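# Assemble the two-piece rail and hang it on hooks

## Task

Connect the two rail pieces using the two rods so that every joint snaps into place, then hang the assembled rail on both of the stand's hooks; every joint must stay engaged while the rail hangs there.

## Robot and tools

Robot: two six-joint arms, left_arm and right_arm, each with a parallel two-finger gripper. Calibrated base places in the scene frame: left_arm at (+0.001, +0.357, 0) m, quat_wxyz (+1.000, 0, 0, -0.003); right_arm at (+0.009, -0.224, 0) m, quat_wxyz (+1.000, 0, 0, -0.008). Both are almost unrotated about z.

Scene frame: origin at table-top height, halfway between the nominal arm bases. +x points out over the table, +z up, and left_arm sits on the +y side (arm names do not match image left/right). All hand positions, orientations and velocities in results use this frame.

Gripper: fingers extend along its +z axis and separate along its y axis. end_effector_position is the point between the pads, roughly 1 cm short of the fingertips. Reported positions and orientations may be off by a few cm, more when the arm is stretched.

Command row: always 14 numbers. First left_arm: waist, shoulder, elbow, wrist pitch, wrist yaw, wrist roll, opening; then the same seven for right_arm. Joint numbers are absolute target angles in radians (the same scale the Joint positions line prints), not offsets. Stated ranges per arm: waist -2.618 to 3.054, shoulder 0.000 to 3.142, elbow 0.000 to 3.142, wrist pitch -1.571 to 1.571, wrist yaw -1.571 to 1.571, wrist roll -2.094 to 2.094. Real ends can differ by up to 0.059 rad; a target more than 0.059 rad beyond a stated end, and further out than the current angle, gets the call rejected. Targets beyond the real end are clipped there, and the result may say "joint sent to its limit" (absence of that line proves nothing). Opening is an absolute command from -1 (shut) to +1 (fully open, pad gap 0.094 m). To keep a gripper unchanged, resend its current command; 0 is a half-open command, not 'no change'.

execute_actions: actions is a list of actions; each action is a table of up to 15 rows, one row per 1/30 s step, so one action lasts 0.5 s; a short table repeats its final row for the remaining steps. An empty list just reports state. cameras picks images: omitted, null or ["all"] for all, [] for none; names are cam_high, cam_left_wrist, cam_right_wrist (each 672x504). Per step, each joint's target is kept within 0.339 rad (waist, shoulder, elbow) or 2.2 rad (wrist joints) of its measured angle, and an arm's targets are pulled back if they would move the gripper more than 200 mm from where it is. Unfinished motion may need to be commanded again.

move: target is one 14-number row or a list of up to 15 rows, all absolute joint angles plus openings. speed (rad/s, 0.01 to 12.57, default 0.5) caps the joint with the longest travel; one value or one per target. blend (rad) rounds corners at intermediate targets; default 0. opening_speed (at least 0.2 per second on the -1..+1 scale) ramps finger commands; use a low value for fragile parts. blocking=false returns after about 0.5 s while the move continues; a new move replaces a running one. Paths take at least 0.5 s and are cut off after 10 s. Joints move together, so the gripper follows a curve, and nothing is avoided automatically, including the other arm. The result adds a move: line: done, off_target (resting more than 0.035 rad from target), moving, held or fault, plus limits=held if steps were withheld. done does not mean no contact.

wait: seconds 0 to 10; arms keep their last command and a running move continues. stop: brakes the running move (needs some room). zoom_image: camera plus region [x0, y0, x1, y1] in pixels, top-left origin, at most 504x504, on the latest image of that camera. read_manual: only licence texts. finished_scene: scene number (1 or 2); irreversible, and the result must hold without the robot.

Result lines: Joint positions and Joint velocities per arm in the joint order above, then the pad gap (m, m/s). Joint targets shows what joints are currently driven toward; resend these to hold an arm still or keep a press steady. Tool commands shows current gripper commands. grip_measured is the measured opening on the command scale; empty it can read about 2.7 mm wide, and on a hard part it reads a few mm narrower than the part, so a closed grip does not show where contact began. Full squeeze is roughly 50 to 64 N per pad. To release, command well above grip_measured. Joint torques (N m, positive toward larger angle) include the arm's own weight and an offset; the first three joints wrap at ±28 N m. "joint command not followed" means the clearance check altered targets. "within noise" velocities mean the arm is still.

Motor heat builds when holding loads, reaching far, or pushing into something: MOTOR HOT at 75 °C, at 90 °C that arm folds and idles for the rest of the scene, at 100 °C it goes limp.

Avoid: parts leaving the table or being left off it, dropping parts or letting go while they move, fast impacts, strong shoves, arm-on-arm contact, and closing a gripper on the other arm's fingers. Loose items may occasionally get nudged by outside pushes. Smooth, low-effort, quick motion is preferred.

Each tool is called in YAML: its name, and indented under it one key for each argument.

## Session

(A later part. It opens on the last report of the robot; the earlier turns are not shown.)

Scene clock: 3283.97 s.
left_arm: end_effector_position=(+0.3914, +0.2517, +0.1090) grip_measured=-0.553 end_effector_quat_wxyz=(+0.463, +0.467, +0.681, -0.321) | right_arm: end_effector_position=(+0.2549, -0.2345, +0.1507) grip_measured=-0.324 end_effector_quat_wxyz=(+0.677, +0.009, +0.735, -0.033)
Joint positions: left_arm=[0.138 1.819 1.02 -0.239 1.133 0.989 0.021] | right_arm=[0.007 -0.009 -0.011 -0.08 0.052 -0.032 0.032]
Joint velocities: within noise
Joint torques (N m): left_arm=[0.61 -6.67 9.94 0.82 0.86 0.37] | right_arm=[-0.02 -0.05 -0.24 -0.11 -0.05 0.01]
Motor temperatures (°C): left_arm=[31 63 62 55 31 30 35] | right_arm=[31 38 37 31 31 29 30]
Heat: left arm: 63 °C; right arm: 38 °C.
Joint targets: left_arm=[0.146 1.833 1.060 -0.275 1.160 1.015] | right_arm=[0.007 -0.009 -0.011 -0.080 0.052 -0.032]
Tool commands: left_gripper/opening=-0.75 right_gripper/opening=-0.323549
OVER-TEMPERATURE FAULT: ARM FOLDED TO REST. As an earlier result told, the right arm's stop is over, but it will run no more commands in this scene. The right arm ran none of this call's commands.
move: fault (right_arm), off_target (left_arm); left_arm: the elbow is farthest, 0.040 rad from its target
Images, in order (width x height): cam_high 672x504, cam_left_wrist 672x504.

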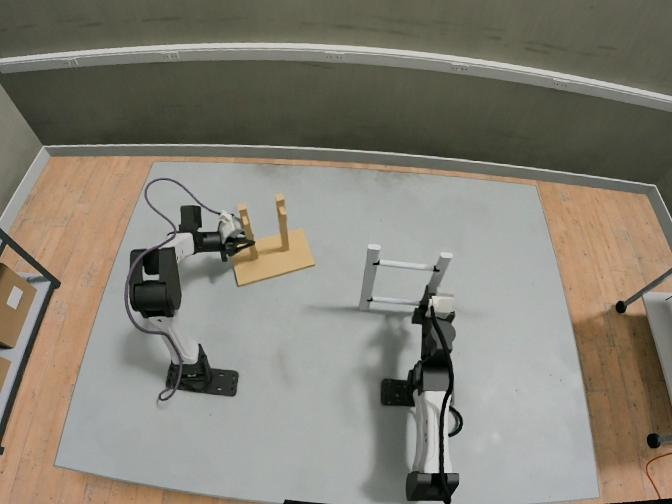

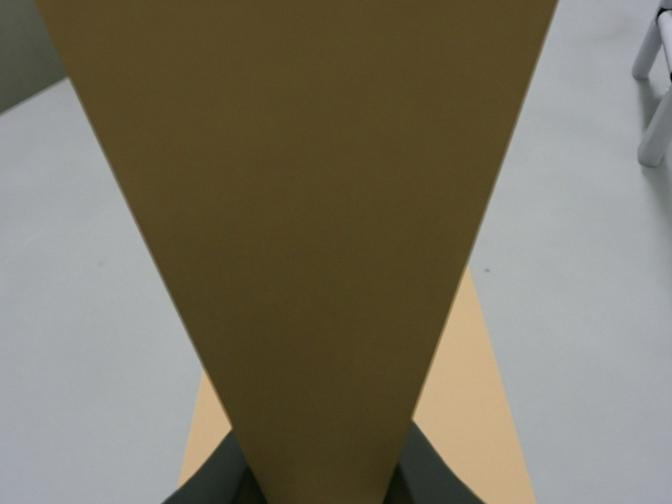

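move:
  target:
    - [0.146, 1.832, 1.06, -0.275, 1.16, 1.015, 0.75, 0.007, -0.009, -0.011, -0.08, 0.052, -0.032, -0.32]
    - [0.368, 1.715, 1.03, -0.57, 1.18, 1.235, 0.75, 0.007, -0.009, -0.011, -0.08, 0.052, -0.032, -0.32]
    - [0.30, 1.41, 2.5, 0.0, 0.3, 0.3, 0.75, 0.007, -0.009, -0.011, -0.08, 0.052, -0.032, -0.32]
  speed: [0.1, 0.25, 0.8]
  opening_speed: 1.0
  cameras: ["cam_high", "cam_left_wrist"]

zoom_image:
  camera: "cam_high"
  region: [210, 170, 340, 300]

zoom_image:
  camera: "cam_high"
  region: [340, 230, 480, 370]

Scene clock: 3333.63 s.
left_arm: end_effector_position=(+0.1503, +0.3454, +0.8320) grip_measured=+0.748 end_effector_quat_wxyz=(+0.926, +0.162, +0.222, +0.259) | right_arm: end_effector_position=(+0.2549, -0.2345, +0.1507) grip_measured=-0.324 end_effector_quat_wxyz=(+0.677, +0.009, +0.735, -0.033)
Joint positions: left_arm=[0.307 1.408 2.511 0.01 0.328 0.324 0.082] | right_arm=[0.007 -0.009 -0.011 -0.08 0.052 -0.032 0.032]
Joint velocities: within noise
Joint torques (N m): left_arm=[-0.75 -0.31 0.88 0.49 -0.33 -0.11] | right_arm=[-0.03 -0.06 -0.27 -0.11 -0.06 0.02]
Motor temperatures (°C): left_arm=[31 56 68 49 32 30 35] | right_arm=[31 37 36 31 31 29 30]
Heat: left arm: 68 °C; right arm: 37 °C.
Joint targets: left_arm=[0.301 1.406 2.502 0.001 0.311 0.310] | right_arm=[0.007 -0.009 -0.011 -0.080 0.052 -0.032]
Tool commands: left_gripper/opening=+0.75 right_gripper/opening=-0.323547
OVER-TEMPERATURE FAULT: ARM FOLDED TO REST. As an earlier result told, the right arm's stop is over, but it will run no more commands in this scene. The right arm ran none of this call's commands.
move: fault (right_arm)
Images, in order (width x height): cam_high 672x504, cam_left_wrist 672x504.

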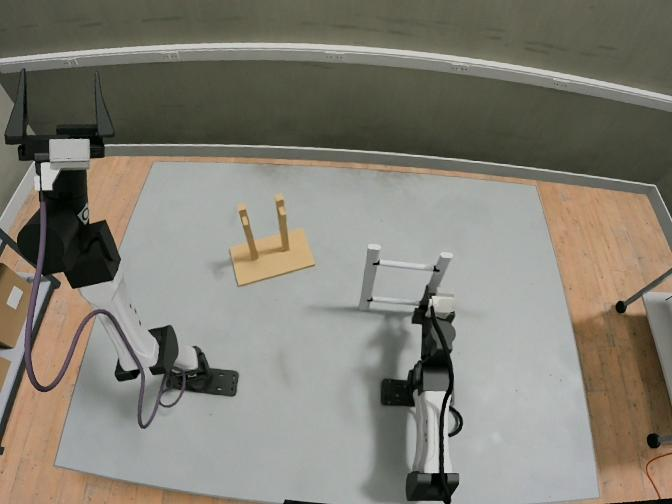

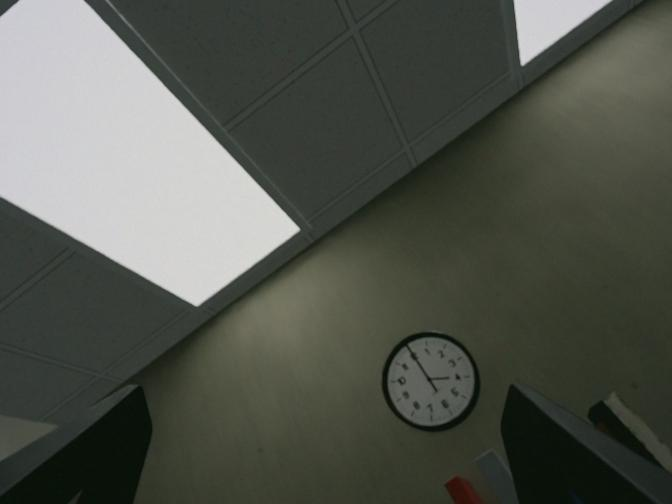

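Scaled by 3.877.

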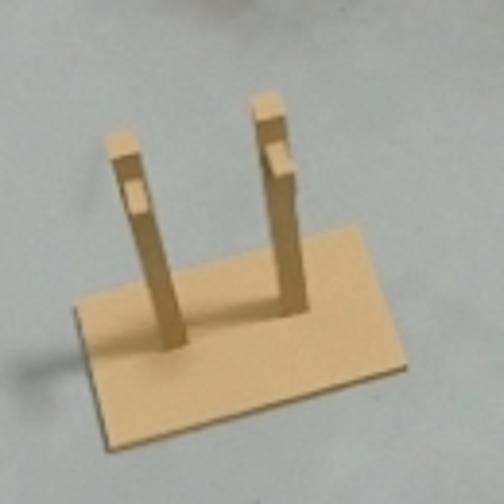

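Scaled by 3.600.

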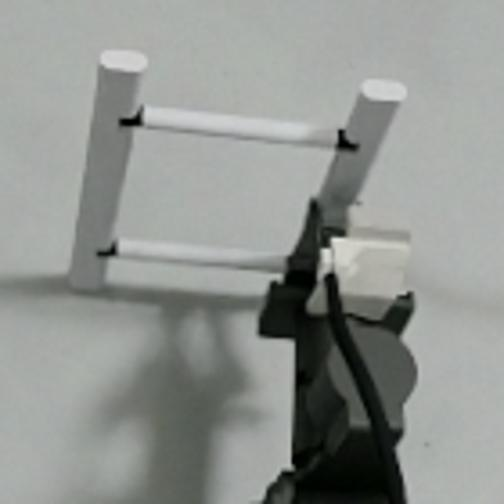

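move:
  target:
    - [-1.52, 1.775, 1.58, 0.22, -1.47, 0.0, 0.6, 0.007, -0.009, -0.011, -0.08, 0.052, -0.032, -0.32]
    - [-1.53, 2.13, 1.03, 1.10, -1.47, 0.0, 0.6, 0.007, -0.009, -0.011, -0.08, 0.052, -0.032, -0.32]
  speed: [0.8, 0.4]
  opening_speed: 1.0
  cameras: ["cam_high", "cam_left_wrist"]

zoom_image:
  camera: "cam_high"
  region: [290, 220, 490, 400]

Scene clock: 3406.10 s.
left_arm: end_effector_position=(+0.1920, -0.0540, +0.1518) grip_measured=+0.602 end_effector_quat_wxyz=(+0.706, +0.033, +0.707, -0.010) | right_arm: end_effector_position=(+0.2549, -0.2345, +0.1507) grip_measured=-0.324 end_effector_quat_wxyz=(+0.677, +0.009, +0.735, -0.033)
Joint positions: left_arm=[-1.515 2.115 1.046 1.054 -1.461 0.017 0.075] | right_arm=[0.007 -0.009 -0.011 -0.08 0.052 -0.032 0.032]
Joint velocities: within noise
Joint torques (N m): left_arm=[-0.51 -8.08 4.27 1.94 -0.05 -0.12] | right_arm=[-0.03 -0.05 -0.25 -0.1 -0.06 0.02]
Motor temperatures (°C): left_arm=[31 48 54 45 31 30 34] | right_arm=[31 36 35 30 31 29 30]
Heat: left arm: 54 °C; right arm: 36 °C.
Joint targets: left_arm=[-1.519 2.133 1.028 1.098 -1.471 0.001] | right_arm=[0.007 -0.009 -0.011 -0.080 0.052 -0.032]
Tool commands: left_gripper/opening=+0.6 right_gripper/opening=-0.323546
OVER-TEMPERATURE FAULT: ARM FOLDED TO REST. As an earlier result told, the right arm's stop is over, but it will run no more commands in this scene. The right arm ran none of this call's commands.
move: fault (right_arm), off_target (left_arm); left_arm: the wrist pitch is farthest, 0.046 rad from its target
Images, in order (width x height): cam_high 672x504, cam_left_wrist 672x504.

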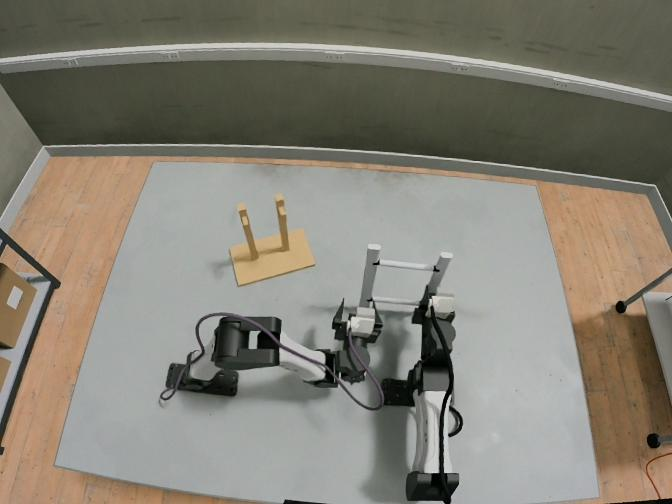

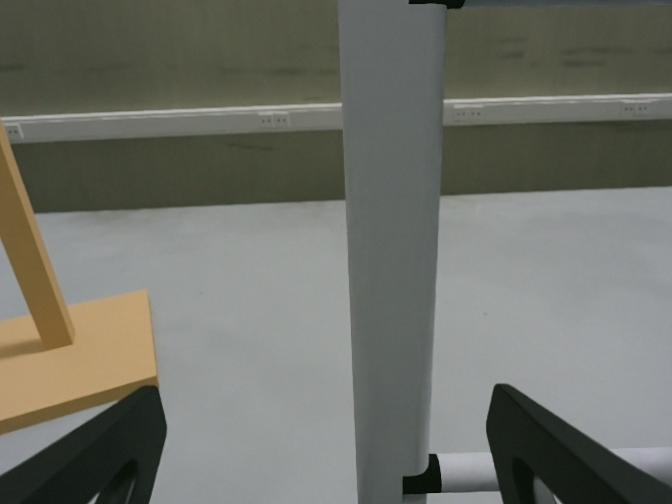

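Scaled by 2.520.

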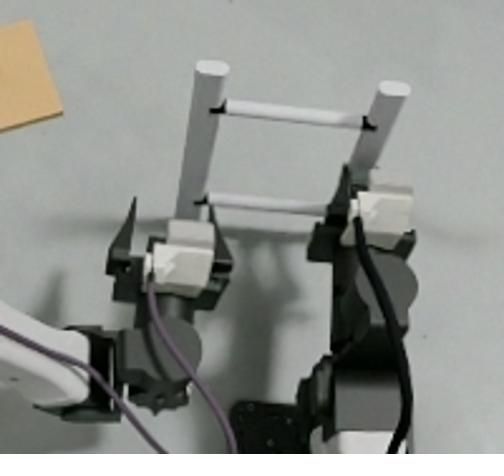

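move:
  target: [-1.455, 2.200, 1.19, 1.03, -1.40, -0.02, 0.6, 0.007, -0.009, -0.011, -0.08, 0.052, -0.032, -0.32]
  speed: 0.2
  cameras: ["cam_left_wrist"]

Scene clock: 3477.27 s.
left_arm: end_effector_position=(+0.2166, -0.0715, +0.1569) grip_measured=+0.602 end_effector_quat_wxyz=(+0.708, +0.000, +0.705, -0.029) | right_arm: end_effector_position=(+0.2549, -0.2345, +0.1507) grip_measured=-0.324 end_effector_quat_wxyz=(+0.677, +0.009, +0.735, -0.033)
Joint positions: left_arm=[-1.46 2.177 1.158 1.056 -1.425 -0.005 0.075] | right_arm=[0.007 -0.009 -0.011 -0.08 0.052 -0.032 0.032]
Joint velocities: within noise
Joint torques (N m): left_arm=[0.28 -8.17 8.77 1.26 0.21 -0.11] | right_arm=[-0.05 -0.05 -0.25 -0.1 -0.06 0.01]
Motor temperatures (°C): left_arm=[31 57 54 49 31 30 34] | right_arm=[31 36 35 30 31 29 29]
Heat: left arm: 57 °C; right arm: 36 °C.
Joint targets: left_arm=[-1.456 2.201 1.190 1.031 -1.409 -0.021] | right_arm=[0.007 -0.009 -0.011 -0.080 0.052 -0.032]
Tool commands: left_gripper/opening=+0.6 right_gripper/opening=-0.323545
OVER-TEMPERATURE FAULT: ARM FOLDED TO REST. As an earlier result told, the right arm's stop is over, but it will run no more commands in this scene. The right arm ran none of this call's commands.
move: fault (right_arm)
Images, in order (width x height): cam_left_wrist 672x504.

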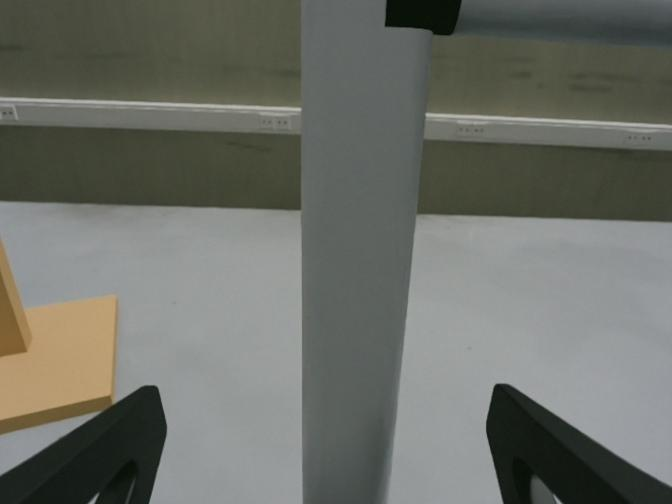

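move:
  target: [-1.375, 2.247, 1.246, 1.03, -1.31, 0.033, 0.6, 0.007, -0.009, -0.011, -0.08, 0.052, -0.032, -0.32]
  speed: 0.2
  cameras: ["cam_left_wrist"]

Scene clock: 3503.93 s.
left_arm: end_effector_position=(+0.2526, -0.0807, +0.1527) grip_measured=+0.602 end_effector_quat_wxyz=(+0.710, +0.014, +0.703, -0.028) | right_arm: end_effector_position=(+0.2549, -0.2345, +0.1507) grip_measured=-0.324 end_effector_quat_wxyz=(+0.677, +0.009, +0.735, -0.033)
Joint positions: left_arm=[-1.379 2.223 1.212 1.056 -1.326 0.023 0.075] | right_arm=[0.007 -0.009 -0.011 -0.08 0.052 -0.032 0.032]
Joint velocities: within noise
Joint torques (N m): left_arm=[-0.18 -8.58 8.98 1.34 0.22 0.2] | right_arm=[-0.03 -0.05 -0.25 -0.11 -0.06 0.01]
Motor temperatures (°C): left_arm=[31 61 57 46 31 30 33] | right_arm=[31 35 34 30 31 29 29]
Heat: left arm: 61 °C; right arm: 35 °C.
Joint targets: left_arm=[-1.379 2.247 1.246 1.030 -1.310 0.034] | right_arm=[0.007 -0.009 -0.011 -0.080 0.052 -0.032]
Tool commands: left_gripper/opening=+0.6 right_gripper/opening=-0.323544
OVER-TEMPERATURE FAULT: ARM FOLDED TO REST. As an earlier result told, the right arm's stop is over, but it will run no more commands in this scene. The right arm ran none of this call's commands.
move: fault (right_arm)
Images, in order (width x height): cam_left_wrist 672x504.

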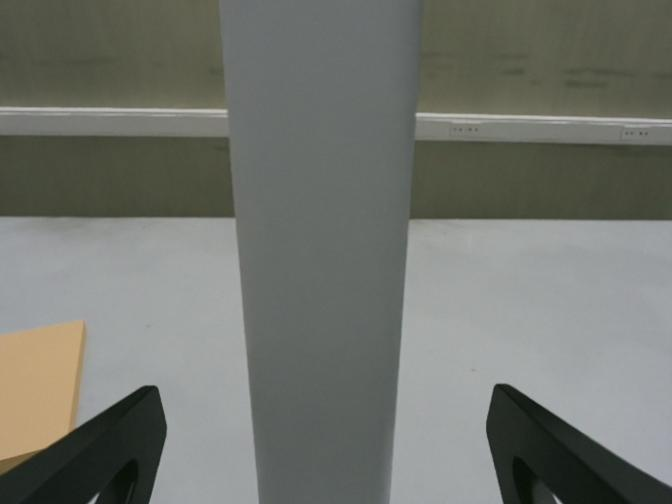

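move:
  target: [-1.379, 2.247, 1.246, 1.03, -1.31, 0.033, -0.65, 0.007, -0.009, -0.011, -0.08, 0.052, -0.032, -0.32]
  speed: 0.1
  opening_speed: 0.8
  cameras: ["cam_left_wrist", "cam_right_wrist"]

Scene clock: 3571.60 s.
left_arm: end_effector_position=(+0.2532, -0.0806, +0.1527) grip_measured=-0.357 end_effector_quat_wxyz=(+0.710, +0.014, +0.703, -0.028) | right_arm: end_effector_position=(+0.2549, -0.2348, +0.1504) grip_measured=-0.323 end_effector_quat_wxyz=(+0.676, +0.009, +0.736, -0.033)
Joint positions: left_arm=[-1.377 2.223 1.212 1.056 -1.324 0.023 0.03] | right_arm=[0.007 -0.009 -0.011 -0.081 0.053 -0.032 0.032]
Joint velocities: within noise
Joint torques (N m): left_arm=[-0.21 -8.58 9.02 1.34 0.21 0.17] | right_arm=[-0.03 -0.05 -0.27 -0.11 -0.06 0.01]
Motor temperatures (°C): left_arm=[31 63 63 44 31 30 33] | right_arm=[31 35 34 30 31 29 29]
Heat: left arm: 63 °C; right arm: 35 °C.
Joint targets: left_arm=[-1.377 2.247 1.246 1.030 -1.310 0.032] | right_arm=[0.007 -0.009 -0.011 -0.081 0.053 -0.032]
Tool commands: left_gripper/opening=-0.65 right_gripper/opening=-0.323112
OVER-TEMPERATURE FAULT: ARM FOLDED TO REST. As an earlier result told, the right arm's stop is over, but it will run no more commands in this scene. The right arm ran none of this call's commands.
move: fault (right_arm)
Images, in order (width x height): cam_left_wrist 672x504, cam_right_wrist 672x504.

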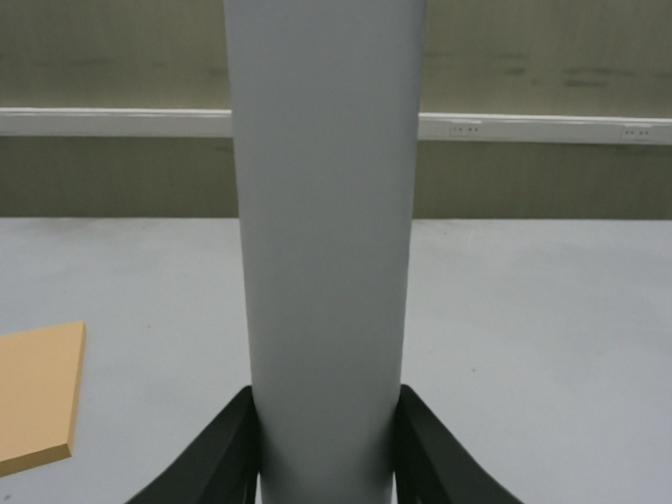

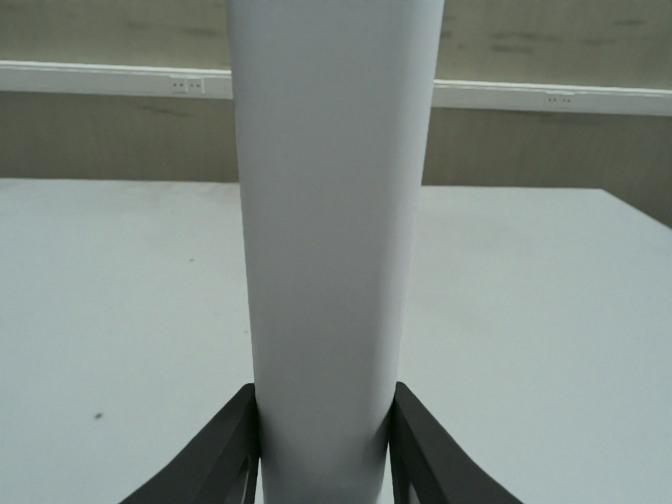

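move:
  target: [-1.298, 2.188, 1.35, 1.04, -1.237, 0.033, -0.65, 0.007, -0.009, -0.011, -0.08, 0.052, -0.032, -0.32]
  speed: 0.1
  cameras: ["cam_high", "cam_left_wrist", "cam_right_wrist"]

zoom_image:
  camera: "cam_high"
  region: [290, 220, 490, 400]

Scene clock: 3582.83 s.
left_arm: end_effector_position=(+0.2729, -0.0955, +0.1644) grip_measured=-0.357 end_effector_quat_wxyz=(+0.712, +0.044, +0.700, -0.036) | right_arm: end_effector_position=(+0.2537, -0.2469, +0.1497) grip_measured=-0.306 end_effector_quat_wxyz=(+0.674, +0.033, +0.736, -0.059)
Joint positions: left_arm=[-1.334 2.223 1.27 0.999 -1.227 0.055 0.03] | right_arm=[0.007 -0.009 -0.011 -0.084 0.124 -0.032 0.033]
Joint velocities: within noise
Joint torques (N m): left_arm=[2.28 -13.71 13.19 2.04 0.07 -0.17] | right_arm=[-0.02 -0.05 -0.25 -0.1 -0.01 0.02]
Motor temperatures (°C): left_arm=[31 63 64 44 31 30 34] | right_arm=[31 35 34 30 31 29 29]
Heat: left arm: 64 °C; right arm: 35 °C.
Joint targets: left_arm=[-1.308 2.188 1.351 1.038 -1.227 0.035] | right_arm=[0.007 -0.009 -0.011 -0.084 0.124 -0.032]
Tool commands: left_gripper/opening=-0.65 right_gripper/opening=-0.306167
OVER-TEMPERATURE FAULT: ARM FOLDED TO REST. As an earlier result told, the right arm's stop is over, but it will run no more commands in this scene. The right arm ran none of this call's commands.
move: fault (right_arm), off_target (left_arm); left_arm: the elbow is farthest, 0.080 rad from its target; right_arm: the wrist yaw is farthest, 0.072 rad from its target

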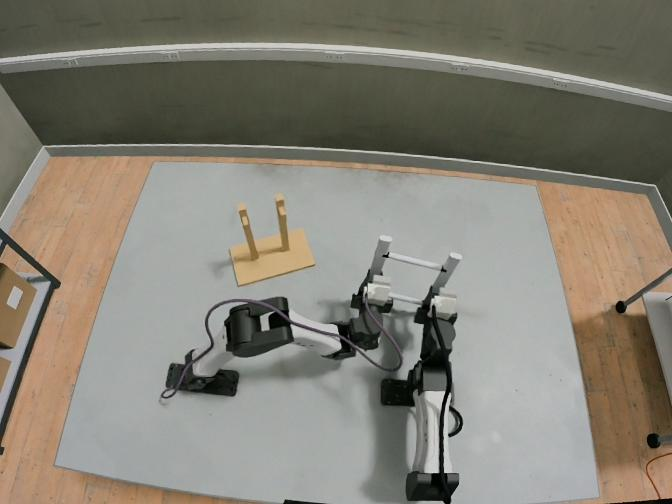

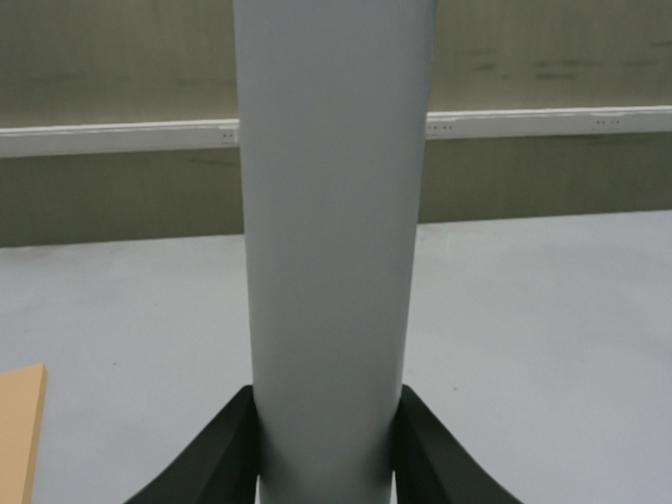

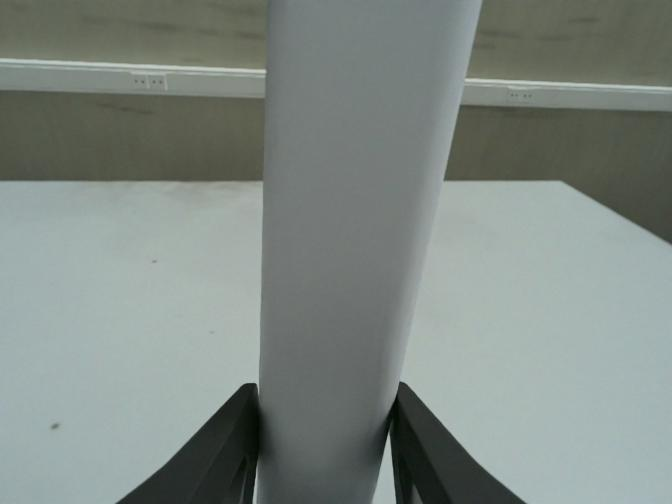

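Scaled by 2.520.

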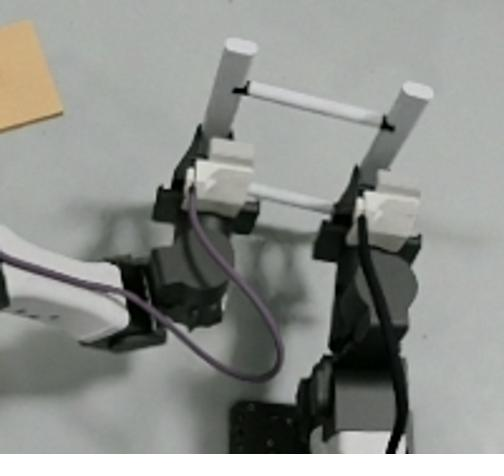

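move:
  target: [-1.225, 2.18, 1.41, 0.97, -1.215, -0.03, -0.65, 0.007, -0.009, -0.011, -0.08, 0.052, -0.032, -0.32]
  speed: 0.1
  cameras: ["cam_high", "cam_left_wrist", "cam_right_wrist"]

zoom_image:
  camera: "cam_high"
  region: [290, 220, 490, 400]

Scene clock: 3601.63 s.
left_arm: end_effector_position=(+0.3237, -0.0721, +0.1725) grip_measured=-0.357 end_effector_quat_wxyz=(+0.709, +0.012, +0.705, +0.010) | right_arm: end_effector_position=(+0.2487, -0.2465, +0.1171) grip_measured=-0.306 end_effector_quat_wxyz=(+0.622, +0.024, +0.780, -0.064)
Joint positions: left_arm=[-1.225 2.223 1.33 0.911 -1.229 0.048 0.03] | right_arm=[0.009 -0.009 -0.011 -0.219 0.124 -0.043 0.033]
Joint velocities: within noise
Joint torques (N m): left_arm=[0.47 -14.58 13.38 2.24 0.08 -0.85] | right_arm=[-0.03 -0.03 -0.25 -0.11 -0.05 0.02]
Motor temperatures (°C): left_arm=[31 73 67 48 31 30 35] | right_arm=[31 35 34 30 31 29 29]
Heat: left arm: 73 °C; right arm: 35 °C.
Joint targets: left_arm=[-1.219 2.180 1.410 0.971 -1.225 -0.031] | right_arm=[0.009 -0.009 -0.011 -0.219 0.124 -0.043]
Tool commands: left_gripper/opening=-0.65 right_gripper/opening=-0.305743
OVER-TEMPERATURE FAULT: ARM FOLDED TO REST. As an earlier result told, the right arm's stop is over, but it will run no more commands in this scene. The right arm ran none of this call's commands.
move: fault (right_arm), off_target (left_arm); left_arm: the elbow is farthest, 0.080 rad from its target; right_arm: the wrist pitch is farthest, 0.139 rad from its target

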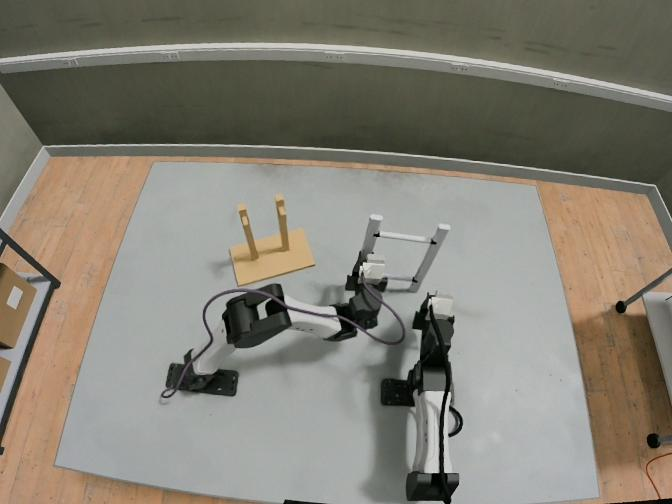

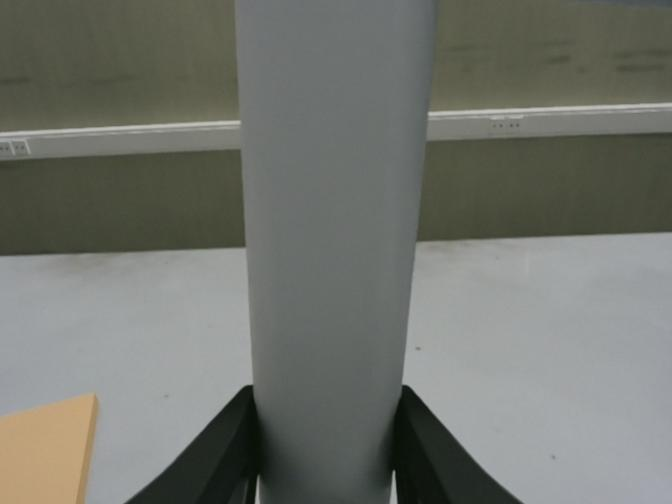

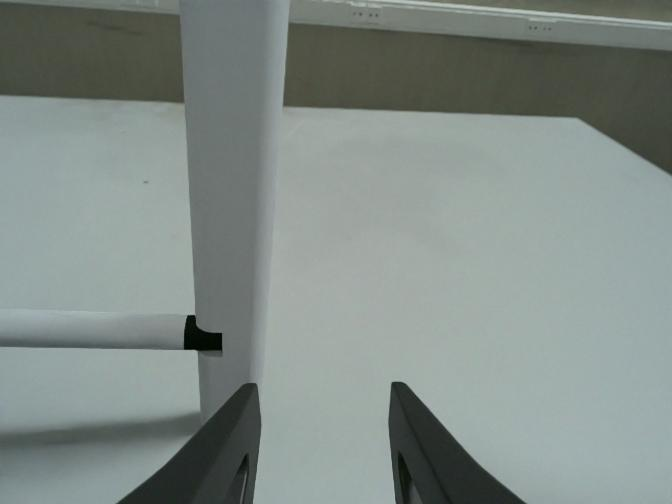

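Scaled by 2.520.

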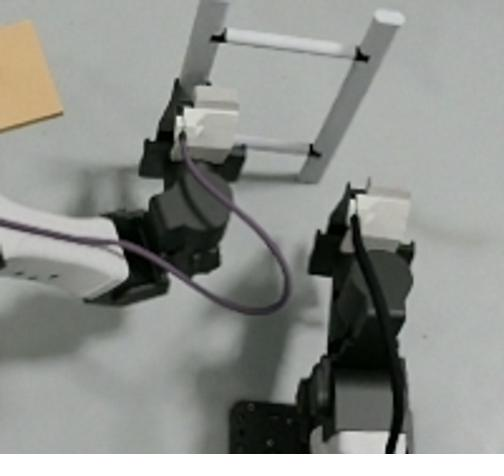

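move:
  target:
    - [-1.225, 1.97, 1.50, 0.74, -1.215, -0.02, -0.65, 0.007, -0.009, -0.011, -0.08, 0.052, -0.032, -0.32]
    - [-1.337, 1.41, 0.98, 0.62, -1.29, 0.0, -0.65, 0.007, -0.009, -0.011, -0.08, 0.052, -0.032, -0.32]
    - [-1.1, 1.2, 1.70, -1.53, 0.0, 1.571, -0.65, 0.007, -0.009, -0.011, -0.08, 0.052, -0.032, -0.32]
  speed: [0.3, 0.45, 0.7]
  blend: [0.05, 0.08, 0]
  cameras: ["cam_high", "cam_left_wrist"]

zoom_image:
  camera: "cam_high"
  region: [130, 180, 480, 440]

Scene clock: 3648.80 s.
left_arm: end_effector_position=(+0.1084, +0.1406, +0.2983) grip_measured=-0.358 end_effector_quat_wxyz=(+0.231, +0.945, +0.226, +0.058) | right_arm: end_effector_position=(+0.2487, -0.2465, +0.1171) grip_measured=-0.306 end_effector_quat_wxyz=(+0.622, +0.024, +0.780, -0.064)
Joint positions: left_arm=[-1.114 1.22 1.641 -1.512 -0.014 1.555 0.03] | right_arm=[0.009 -0.009 -0.011 -0.219 0.124 -0.043 0.033]
Joint velocities: within noise
Joint torques (N m): left_arm=[0.51 -4 10.89 1.13 0.21 0.2] | right_arm=[-0.03 -0.06 -0.25 -0.11 -0.06 0.02]
Motor temperatures (°C): left_arm=[31 87 80 52 31 31 36] | right_arm=[31 34 33 30 31 29 29]
Heat: left arm: 87 °C; right arm: 34 °C. Fold the left arm in close to its base, or ease its load, before you think long.
Joint targets: left_arm=[-1.106 1.198 1.699 -1.530 0.000 1.571] | right_arm=[0.009 -0.009 -0.011 -0.219 0.124 -0.043]
Tool commands: left_gripper/opening=-0.65 right_gripper/opening=-0.305743
OVER-TEMPERATURE FAULT: ARM FOLDED TO REST. As an earlier result told, the right arm's stop is over, but it will run no more commands in this scene. The right arm ran none of this call's commands.
MOTOR HOT: the shoulder of the left arm reports 87 °C; the controller's stop level is 90 °C. To cool a motor, set the load down, stop pushing, or move to a pose that needs little force.
move: fault (right_arm), off_target (left_arm); left_arm: the elbow is farthest, 0.059 rad from its target; right_arm: the wrist pitch is farthest, 0.139 rad from its target
Images, in order (width x height): cam_high 672x504, cam_left_wrist 672x504.

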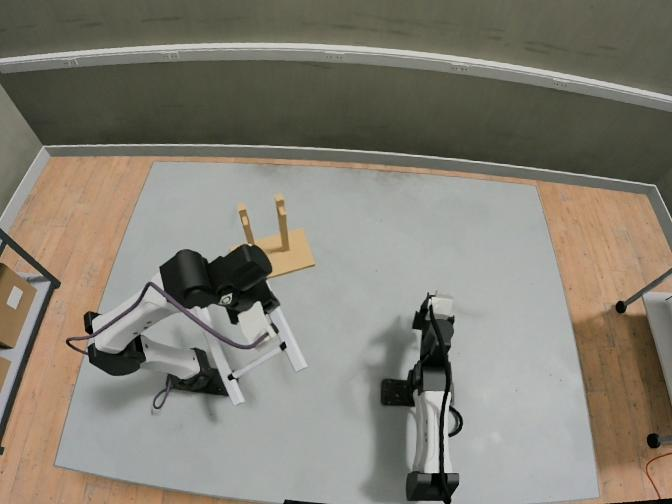

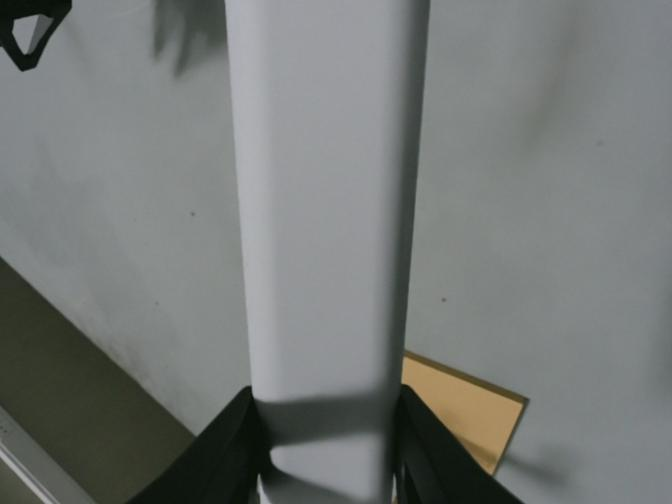

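Scaled by 1.440.

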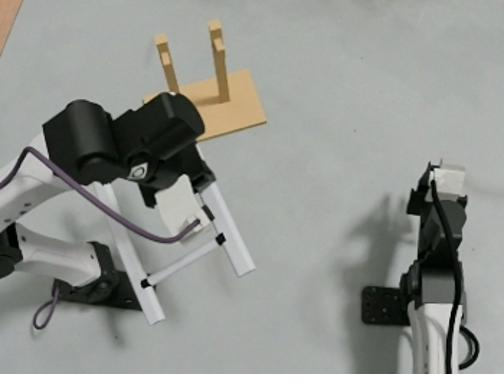

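move:
  target: [-1.106, 1.198, 1.625, -1.53, 0.0, 1.571, -0.65, 0.007, -0.009, -0.011, -0.08, 0.052, -0.032, -0.32]
  speed: 0.3
  cameras: []

Scene clock: 3654.70 s.
left_arm: end_effector_position=(+0.1077, +0.1414, +0.2948) grip_measured=-0.358 end_effector_quat_wxyz=(+0.225, +0.946, +0.225, +0.056) | right_arm: end_effector_position=(+0.2487, -0.2465, +0.1171) grip_measured=-0.306 end_effector_quat_wxyz=(+0.622, +0.024, +0.780, -0.064)
Joint positions: left_arm=[-1.114 1.22 1.63 -1.514 -0.013 1.557 0.03] | right_arm=[0.009 -0.009 -0.011 -0.219 0.124 -0.043 0.033]
Joint velocities: within noise
Joint torques (N m): left_arm=[0.51 -4.04 5.56 1.12 0.23 0.22] | right_arm=[-0.02 -0.06 -0.27 -0.11 -0.06 0.01]
Motor temperatures (°C): left_arm=[31 82 80 50 31 31 36] | right_arm=[31 34 33 30 31 29 29]
Heat: left arm: 82 °C; right arm: 34 °C. Fold the left arm in close to its base, or ease its load, before you think long.
Joint targets: left_arm=[-1.106 1.198 1.625 -1.530 0.001 1.572] | right_arm=[0.009 -0.009 -0.011 -0.219 0.124 -0.043]
Tool commands: left_gripper/opening=-0.65 right_gripper/opening=-0.305743
OVER-TEMPERATURE FAULT: ARM FOLDED TO REST. As an earlier result told, the right arm's stop is over, but it will run no more commands in this scene. The right arm ran none of this call's commands.
MOTOR HOT: still on. The shoulder of the left arm reports 82 °C.
move: fault (right_arm); right_arm: the wrist pitch is farthest, 0.139 rad from its target
No camera images: "cameras" was empty.

wait:
  seconds: 0.5
  cameras: []

Scene clock: 3767.70 s.
left_arm: end_effector_position=(+0.1077, +0.1414, +0.2948) grip_measured=-0.358 end_effector_quat_wxyz=(+0.225, +0.946, +0.225, +0.056) | right_arm: end_effector_position=(+0.2487, -0.2465, +0.1171) grip_measured=-0.306 end_effector_quat_wxyz=(+0.622, +0.024, +0.780, -0.064)
Joint positions: left_arm=[-1.114 1.22 1.63 -1.514 -0.013 1.557 0.03] | right_arm=[0.009 -0.009 -0.011 -0.219 0.124 -0.043 0.033]
Joint velocities: within noise
Joint torques (N m): left_arm=[0.53 -4.03 5.57 1.12 0.22 0.22] | right_arm=[-0.01 -0.05 -0.27 -0.11 -0.06 0.02]
Motor temperatures (°C): left_arm=[31 55 62 43 31 30 37] | right_arm=[31 34 33 30 31 29 29]
Heat: left arm: 62 °C; right arm: 34 °C.
Joint targets: left_arm=[-1.106 1.198 1.625 -1.530 0.001 1.572] | right_arm=[0.009 -0.009 -0.011 -0.219 0.124 -0.043]
Tool commands: left_gripper/opening=-0.65 right_gripper/opening=-0.305743
OVER-TEMPERATURE FAULT: ARM FOLDED TO REST. As an earlier result told, the right arm's stop is over, but it will run no more commands in this scene.
MOTOR HOT: cleared for the motors of the left arm.
wait: 0.50 s; at rest from the start
No camera images: "cameras" was empty.

move:
  target: [-0.993, 1.38, 0.835, 0.71, -1.41, 1.585, -0.65, 0.007, -0.009, -0.011, -0.08, 0.052, -0.032, -0.32]
  speed: 0.55
  cameras: ["cam_high", "cam_left_wrist"]

zoom_image:
  camera: "cam_left_wrist"
  region: [380, 0, 672, 220]

zoom_image:
  camera: "cam_left_wrist"
  region: [380, 220, 672, 440]

Scene clock: 3781.73 s.
left_arm: end_effector_position=(+0.3152, +0.1862, +0.2987) grip_measured=-0.357 end_effector_quat_wxyz=(+0.397, +0.380, +0.594, +0.587) | right_arm: end_effector_position=(+0.2487, -0.2465, +0.1171) grip_measured=-0.306 end_effector_quat_wxyz=(+0.622, +0.024, +0.780, -0.064)
Joint positions: left_arm=[-0.985 1.387 0.836 0.579 -1.399 1.572 0.03] | right_arm=[0.009 -0.009 -0.011 -0.219 0.124 -0.043 0.033]
Joint velocities: within noise
Joint torques (N m): left_arm=[0.32 -5.46 7.43 2.85 -0.05 0.16] | right_arm=[-0.02 -0.05 -0.25 -0.11 -0.06 0.02]
Motor temperatures (°C): left_arm=[31 55 62 46 31 30 37] | right_arm=[31 33 33 30 31 29 29]
Heat: left arm: 62 °C; right arm: 33 °C.
Joint targets: left_arm=[-0.979 1.381 0.835 0.709 -1.410 1.585] | right_arm=[0.009 -0.009 -0.011 -0.219 0.124 -0.043]
Tool commands: left_gripper/opening=-0.65 right_gripper/opening=-0.305743
OVER-TEMPERATURE FAULT: ARM FOLDED TO REST. As an earlier result told, the right arm's stop is over, but it will run no more commands in this scene. The right arm ran none of this call's commands.
move: fault (right_arm), off_target (left_arm); left_arm: the wrist pitch is farthest, 0.131 rad from its target; right_arm: the wrist pitch is farthest, 0.139 rad from its target
Images, in order (width x height): cam_high 672x504, cam_left_wrist 672x504.

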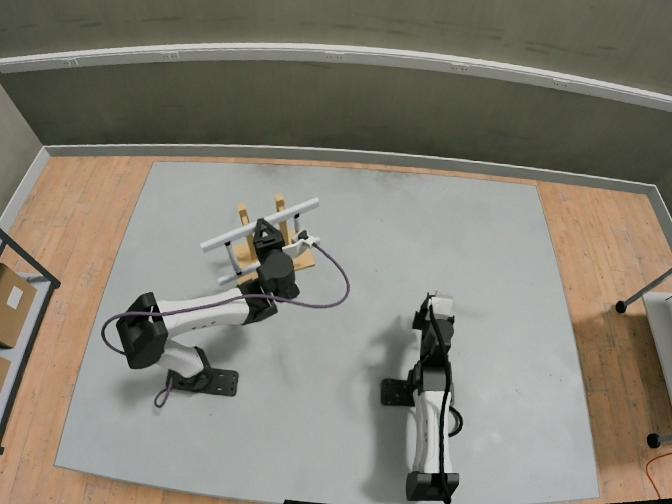

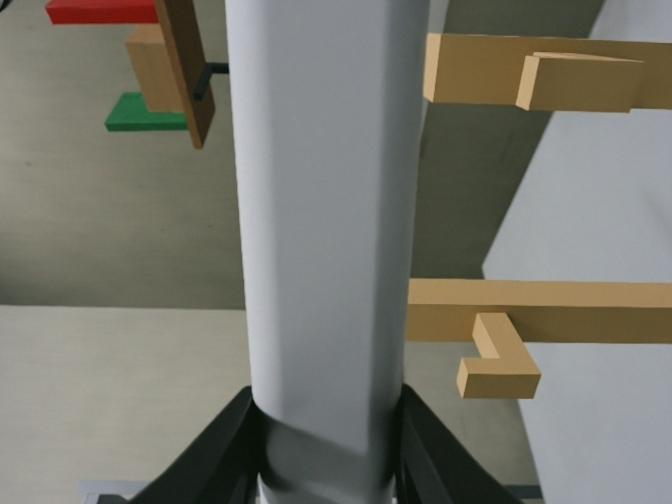

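Scaled by 1.726.

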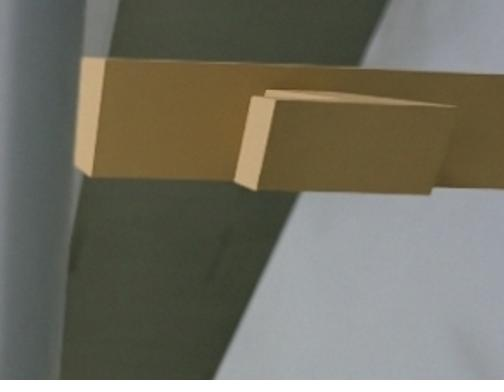

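Scaled by 1.726.

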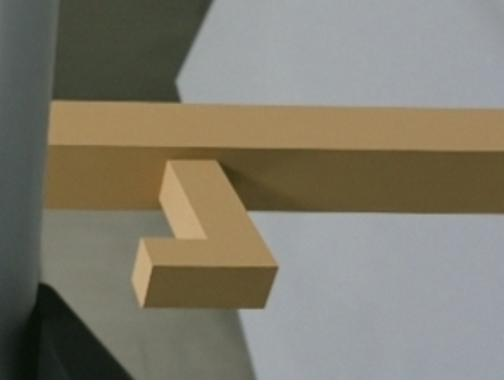

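move:
  target: [-0.912, 1.453, 0.90, 0.741, -1.24, 1.603, -0.65, 0.007, -0.009, -0.011, -0.08, 0.052, -0.032, -0.32]
  speed: 0.2
  cameras: ["cam_left_wrist"]

zoom_image:
  camera: "cam_left_wrist"
  region: [380, 0, 672, 220]

zoom_image:
  camera: "cam_left_wrist"
  region: [380, 260, 672, 480]

Scene clock: 3842.97 s.
left_arm: end_effector_position=(+0.3422, +0.1690, +0.2773) grip_measured=-0.357 end_effector_quat_wxyz=(+0.402, +0.433, +0.564, +0.577) | right_arm: end_effector_position=(+0.2487, -0.2465, +0.1171) grip_measured=-0.306 end_effector_quat_wxyz=(+0.622, +0.024, +0.780, -0.064)
Joint positions: left_arm=[-0.928 1.46 0.836 0.594 -1.243 1.588 0.03] | right_arm=[0.009 -0.009 -0.011 -0.219 0.124 -0.043 0.033]
Joint velocities: within noise
Joint torques (N m): left_arm=[0.51 -6.16 12.92 3.16 0.16 0.18] | right_arm=[-0.02 -0.05 -0.25 -0.11 -0.05 0.01]
Motor temperatures (°C): left_arm=[31 56 64 62 31 30 37] | right_arm=[31 33 33 30 31 29 29]
Heat: left arm: 64 °C; right arm: 33 °C.
Joint targets: left_arm=[-0.921 1.453 0.900 0.741 -1.231 1.603] | right_arm=[0.009 -0.009 -0.011 -0.219 0.124 -0.043]
Tool commands: left_gripper/opening=-0.65 right_gripper/opening=-0.305743
OVER-TEMPERATURE FAULT: ARM FOLDED TO REST. As an earlier result told, the right arm's stop is over, but it will run no more commands in this scene. The right arm ran none of this call's commands.
move: fault (right_arm), off_target (left_arm); left_arm: the wrist pitch is farthest, 0.147 rad from its target; right_arm: the wrist pitch is farthest, 0.139 rad from its target
Images, in order (width x height): cam_left_wrist 672x504.

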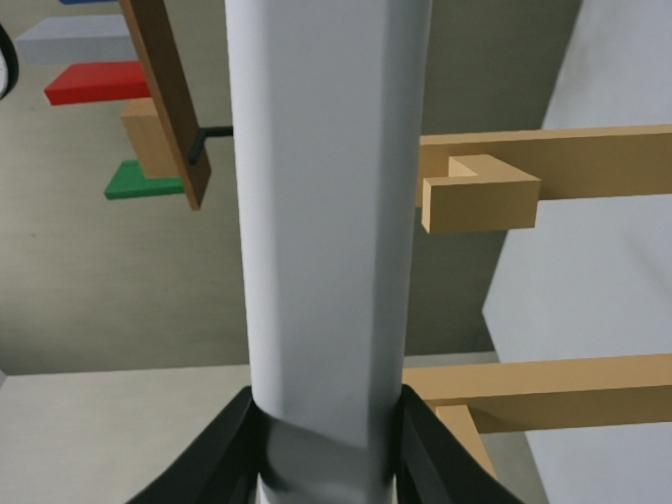

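Scaled by 1.726.

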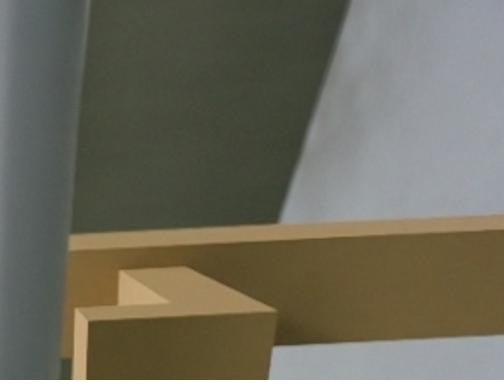

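Scaled by 1.726.

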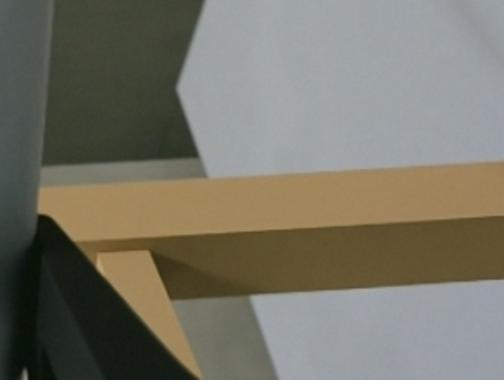

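move:
  target: [-0.903, 1.435, 0.93, 0.745, -1.27, 1.565, -0.65, 0.007, -0.009, -0.011, -0.08, 0.052, -0.032, -0.32]
  speed: 0.15
  cameras: []

Scene clock: 3894.83 s.
left_arm: end_effector_position=(+0.3472, +0.1788, +0.2837) grip_measured=-0.357 end_effector_quat_wxyz=(+0.401, +0.412, +0.576, +0.581) | right_arm: end_effector_position=(+0.2487, -0.2465, +0.1171) grip_measured=-0.306 end_effector_quat_wxyz=(+0.622, +0.024, +0.780, -0.064)
Joint positions: left_arm=[-0.902 1.46 0.851 0.6 -1.255 1.58 0.03] | right_arm=[0.009 -0.009 -0.011 -0.219 0.124 -0.043 0.033]
Joint velocities: within noise
Joint torques (N m): left_arm=[0.42 -7.71 14.19 3.14 -0.1 -0.16] | right_arm=[-0.02 -0.03 -0.25 -0.1 -0.05 0.02]
Motor temperatures (°C): left_arm=[31 56 81 69 31 30 38] | right_arm=[31 33 32 30 31 29 29]
Heat: left arm: 81 °C; right arm: 33 °C. Fold the left arm in close to its base, or ease its load, before you think long.
Joint targets: left_arm=[-0.895 1.435 0.930 0.746 -1.269 1.565] | right_arm=[0.009 -0.009 -0.011 -0.219 0.124 -0.043]
Tool commands: left_gripper/opening=-0.65 right_gripper/opening=-0.305743
OVER-TEMPERATURE FAULT: ARM FOLDED TO REST. As an earlier result told, the right arm's stop is over, but it will run no more commands in this scene. The right arm ran none of this call's commands.
MOTOR HOT: the elbow of the left arm reports 81 °C; the controller's stop level is 90 °C. To cool a motor, set the load down, stop pushing, or move to a pose that needs little force.
move: fault (right_arm), off_target (left_arm); left_arm: the wrist pitch is farthest, 0.145 rad from its target; right_arm: the wrist pitch is farthest, 0.139 rad from its target
No camera images: "cameras" was empty.

move:
  target:
    - [-0.98, 1.40, 0.88, 0.70, -1.40, 1.575, -0.65, 0.007, -0.009, -0.011, -0.08, 0.052, -0.032, -0.32]
    - [-1.106, 1.20, 1.66, -1.53, 0.0, 1.571, -0.65, 0.007, -0.009, -0.011, -0.08, 0.052, -0.032, -0.32]
    - [-1.106, 1.20, 1.57, -1.53, 0.0, 1.571, -0.65, 0.007, -0.009, -0.011, -0.08, 0.052, -0.032, -0.32]
  speed: [0.3, 0.8, 0.3]
  blend: [0.05, 0.0, 0]
  cameras: []

Scene clock: 3908.03 s.
left_arm: end_effector_position=(+0.1083, +0.1456, +0.2780) grip_measured=-0.358 end_effector_quat_wxyz=(+0.199, +0.953, +0.224, +0.056) | right_arm: end_effector_position=(+0.2487, -0.2465, +0.1171) grip_measured=-0.306 end_effector_quat_wxyz=(+0.622, +0.024, +0.780, -0.064)
Joint positions: left_arm=[-1.11 1.22 1.575 -1.511 -0.022 1.568 0.03] | right_arm=[0.009 -0.009 -0.011 -0.219 0.124 -0.043 0.033]
Joint velocities: within noise
Joint torques (N m): left_arm=[-0.66 -4.1 5.72 1 0.19 0.05] | right_arm=[-0.02 -0.05 -0.24 -0.11 -0.06 0.02]
Motor temperatures (°C): left_arm=[31 57 86 69 31 30 38] | right_arm=[31 33 32 30 31 29 29]
Heat: left arm: 86 °C; right arm: 33 °C. Fold the left arm in close to its base, or ease its load, before you think long.
Joint targets: left_arm=[-1.116 1.199 1.571 -1.529 -0.010 1.569] | right_arm=[0.009 -0.009 -0.011 -0.219 0.124 -0.043]
Tool commands: left_gripper/opening=-0.65 right_gripper/opening=-0.305743
OVER-TEMPERATURE FAULT: ARM FOLDED TO REST. As an earlier result told, the right arm's stop is over, but it will run no more commands in this scene. The right arm ran none of this call's commands.
MOTOR HOT: still on. The elbow of the left arm reports 86 °C.
move: fault (right_arm); right_arm: the wrist pitch is farthest, 0.139 rad from its target
No camera images: "cameras" was empty.


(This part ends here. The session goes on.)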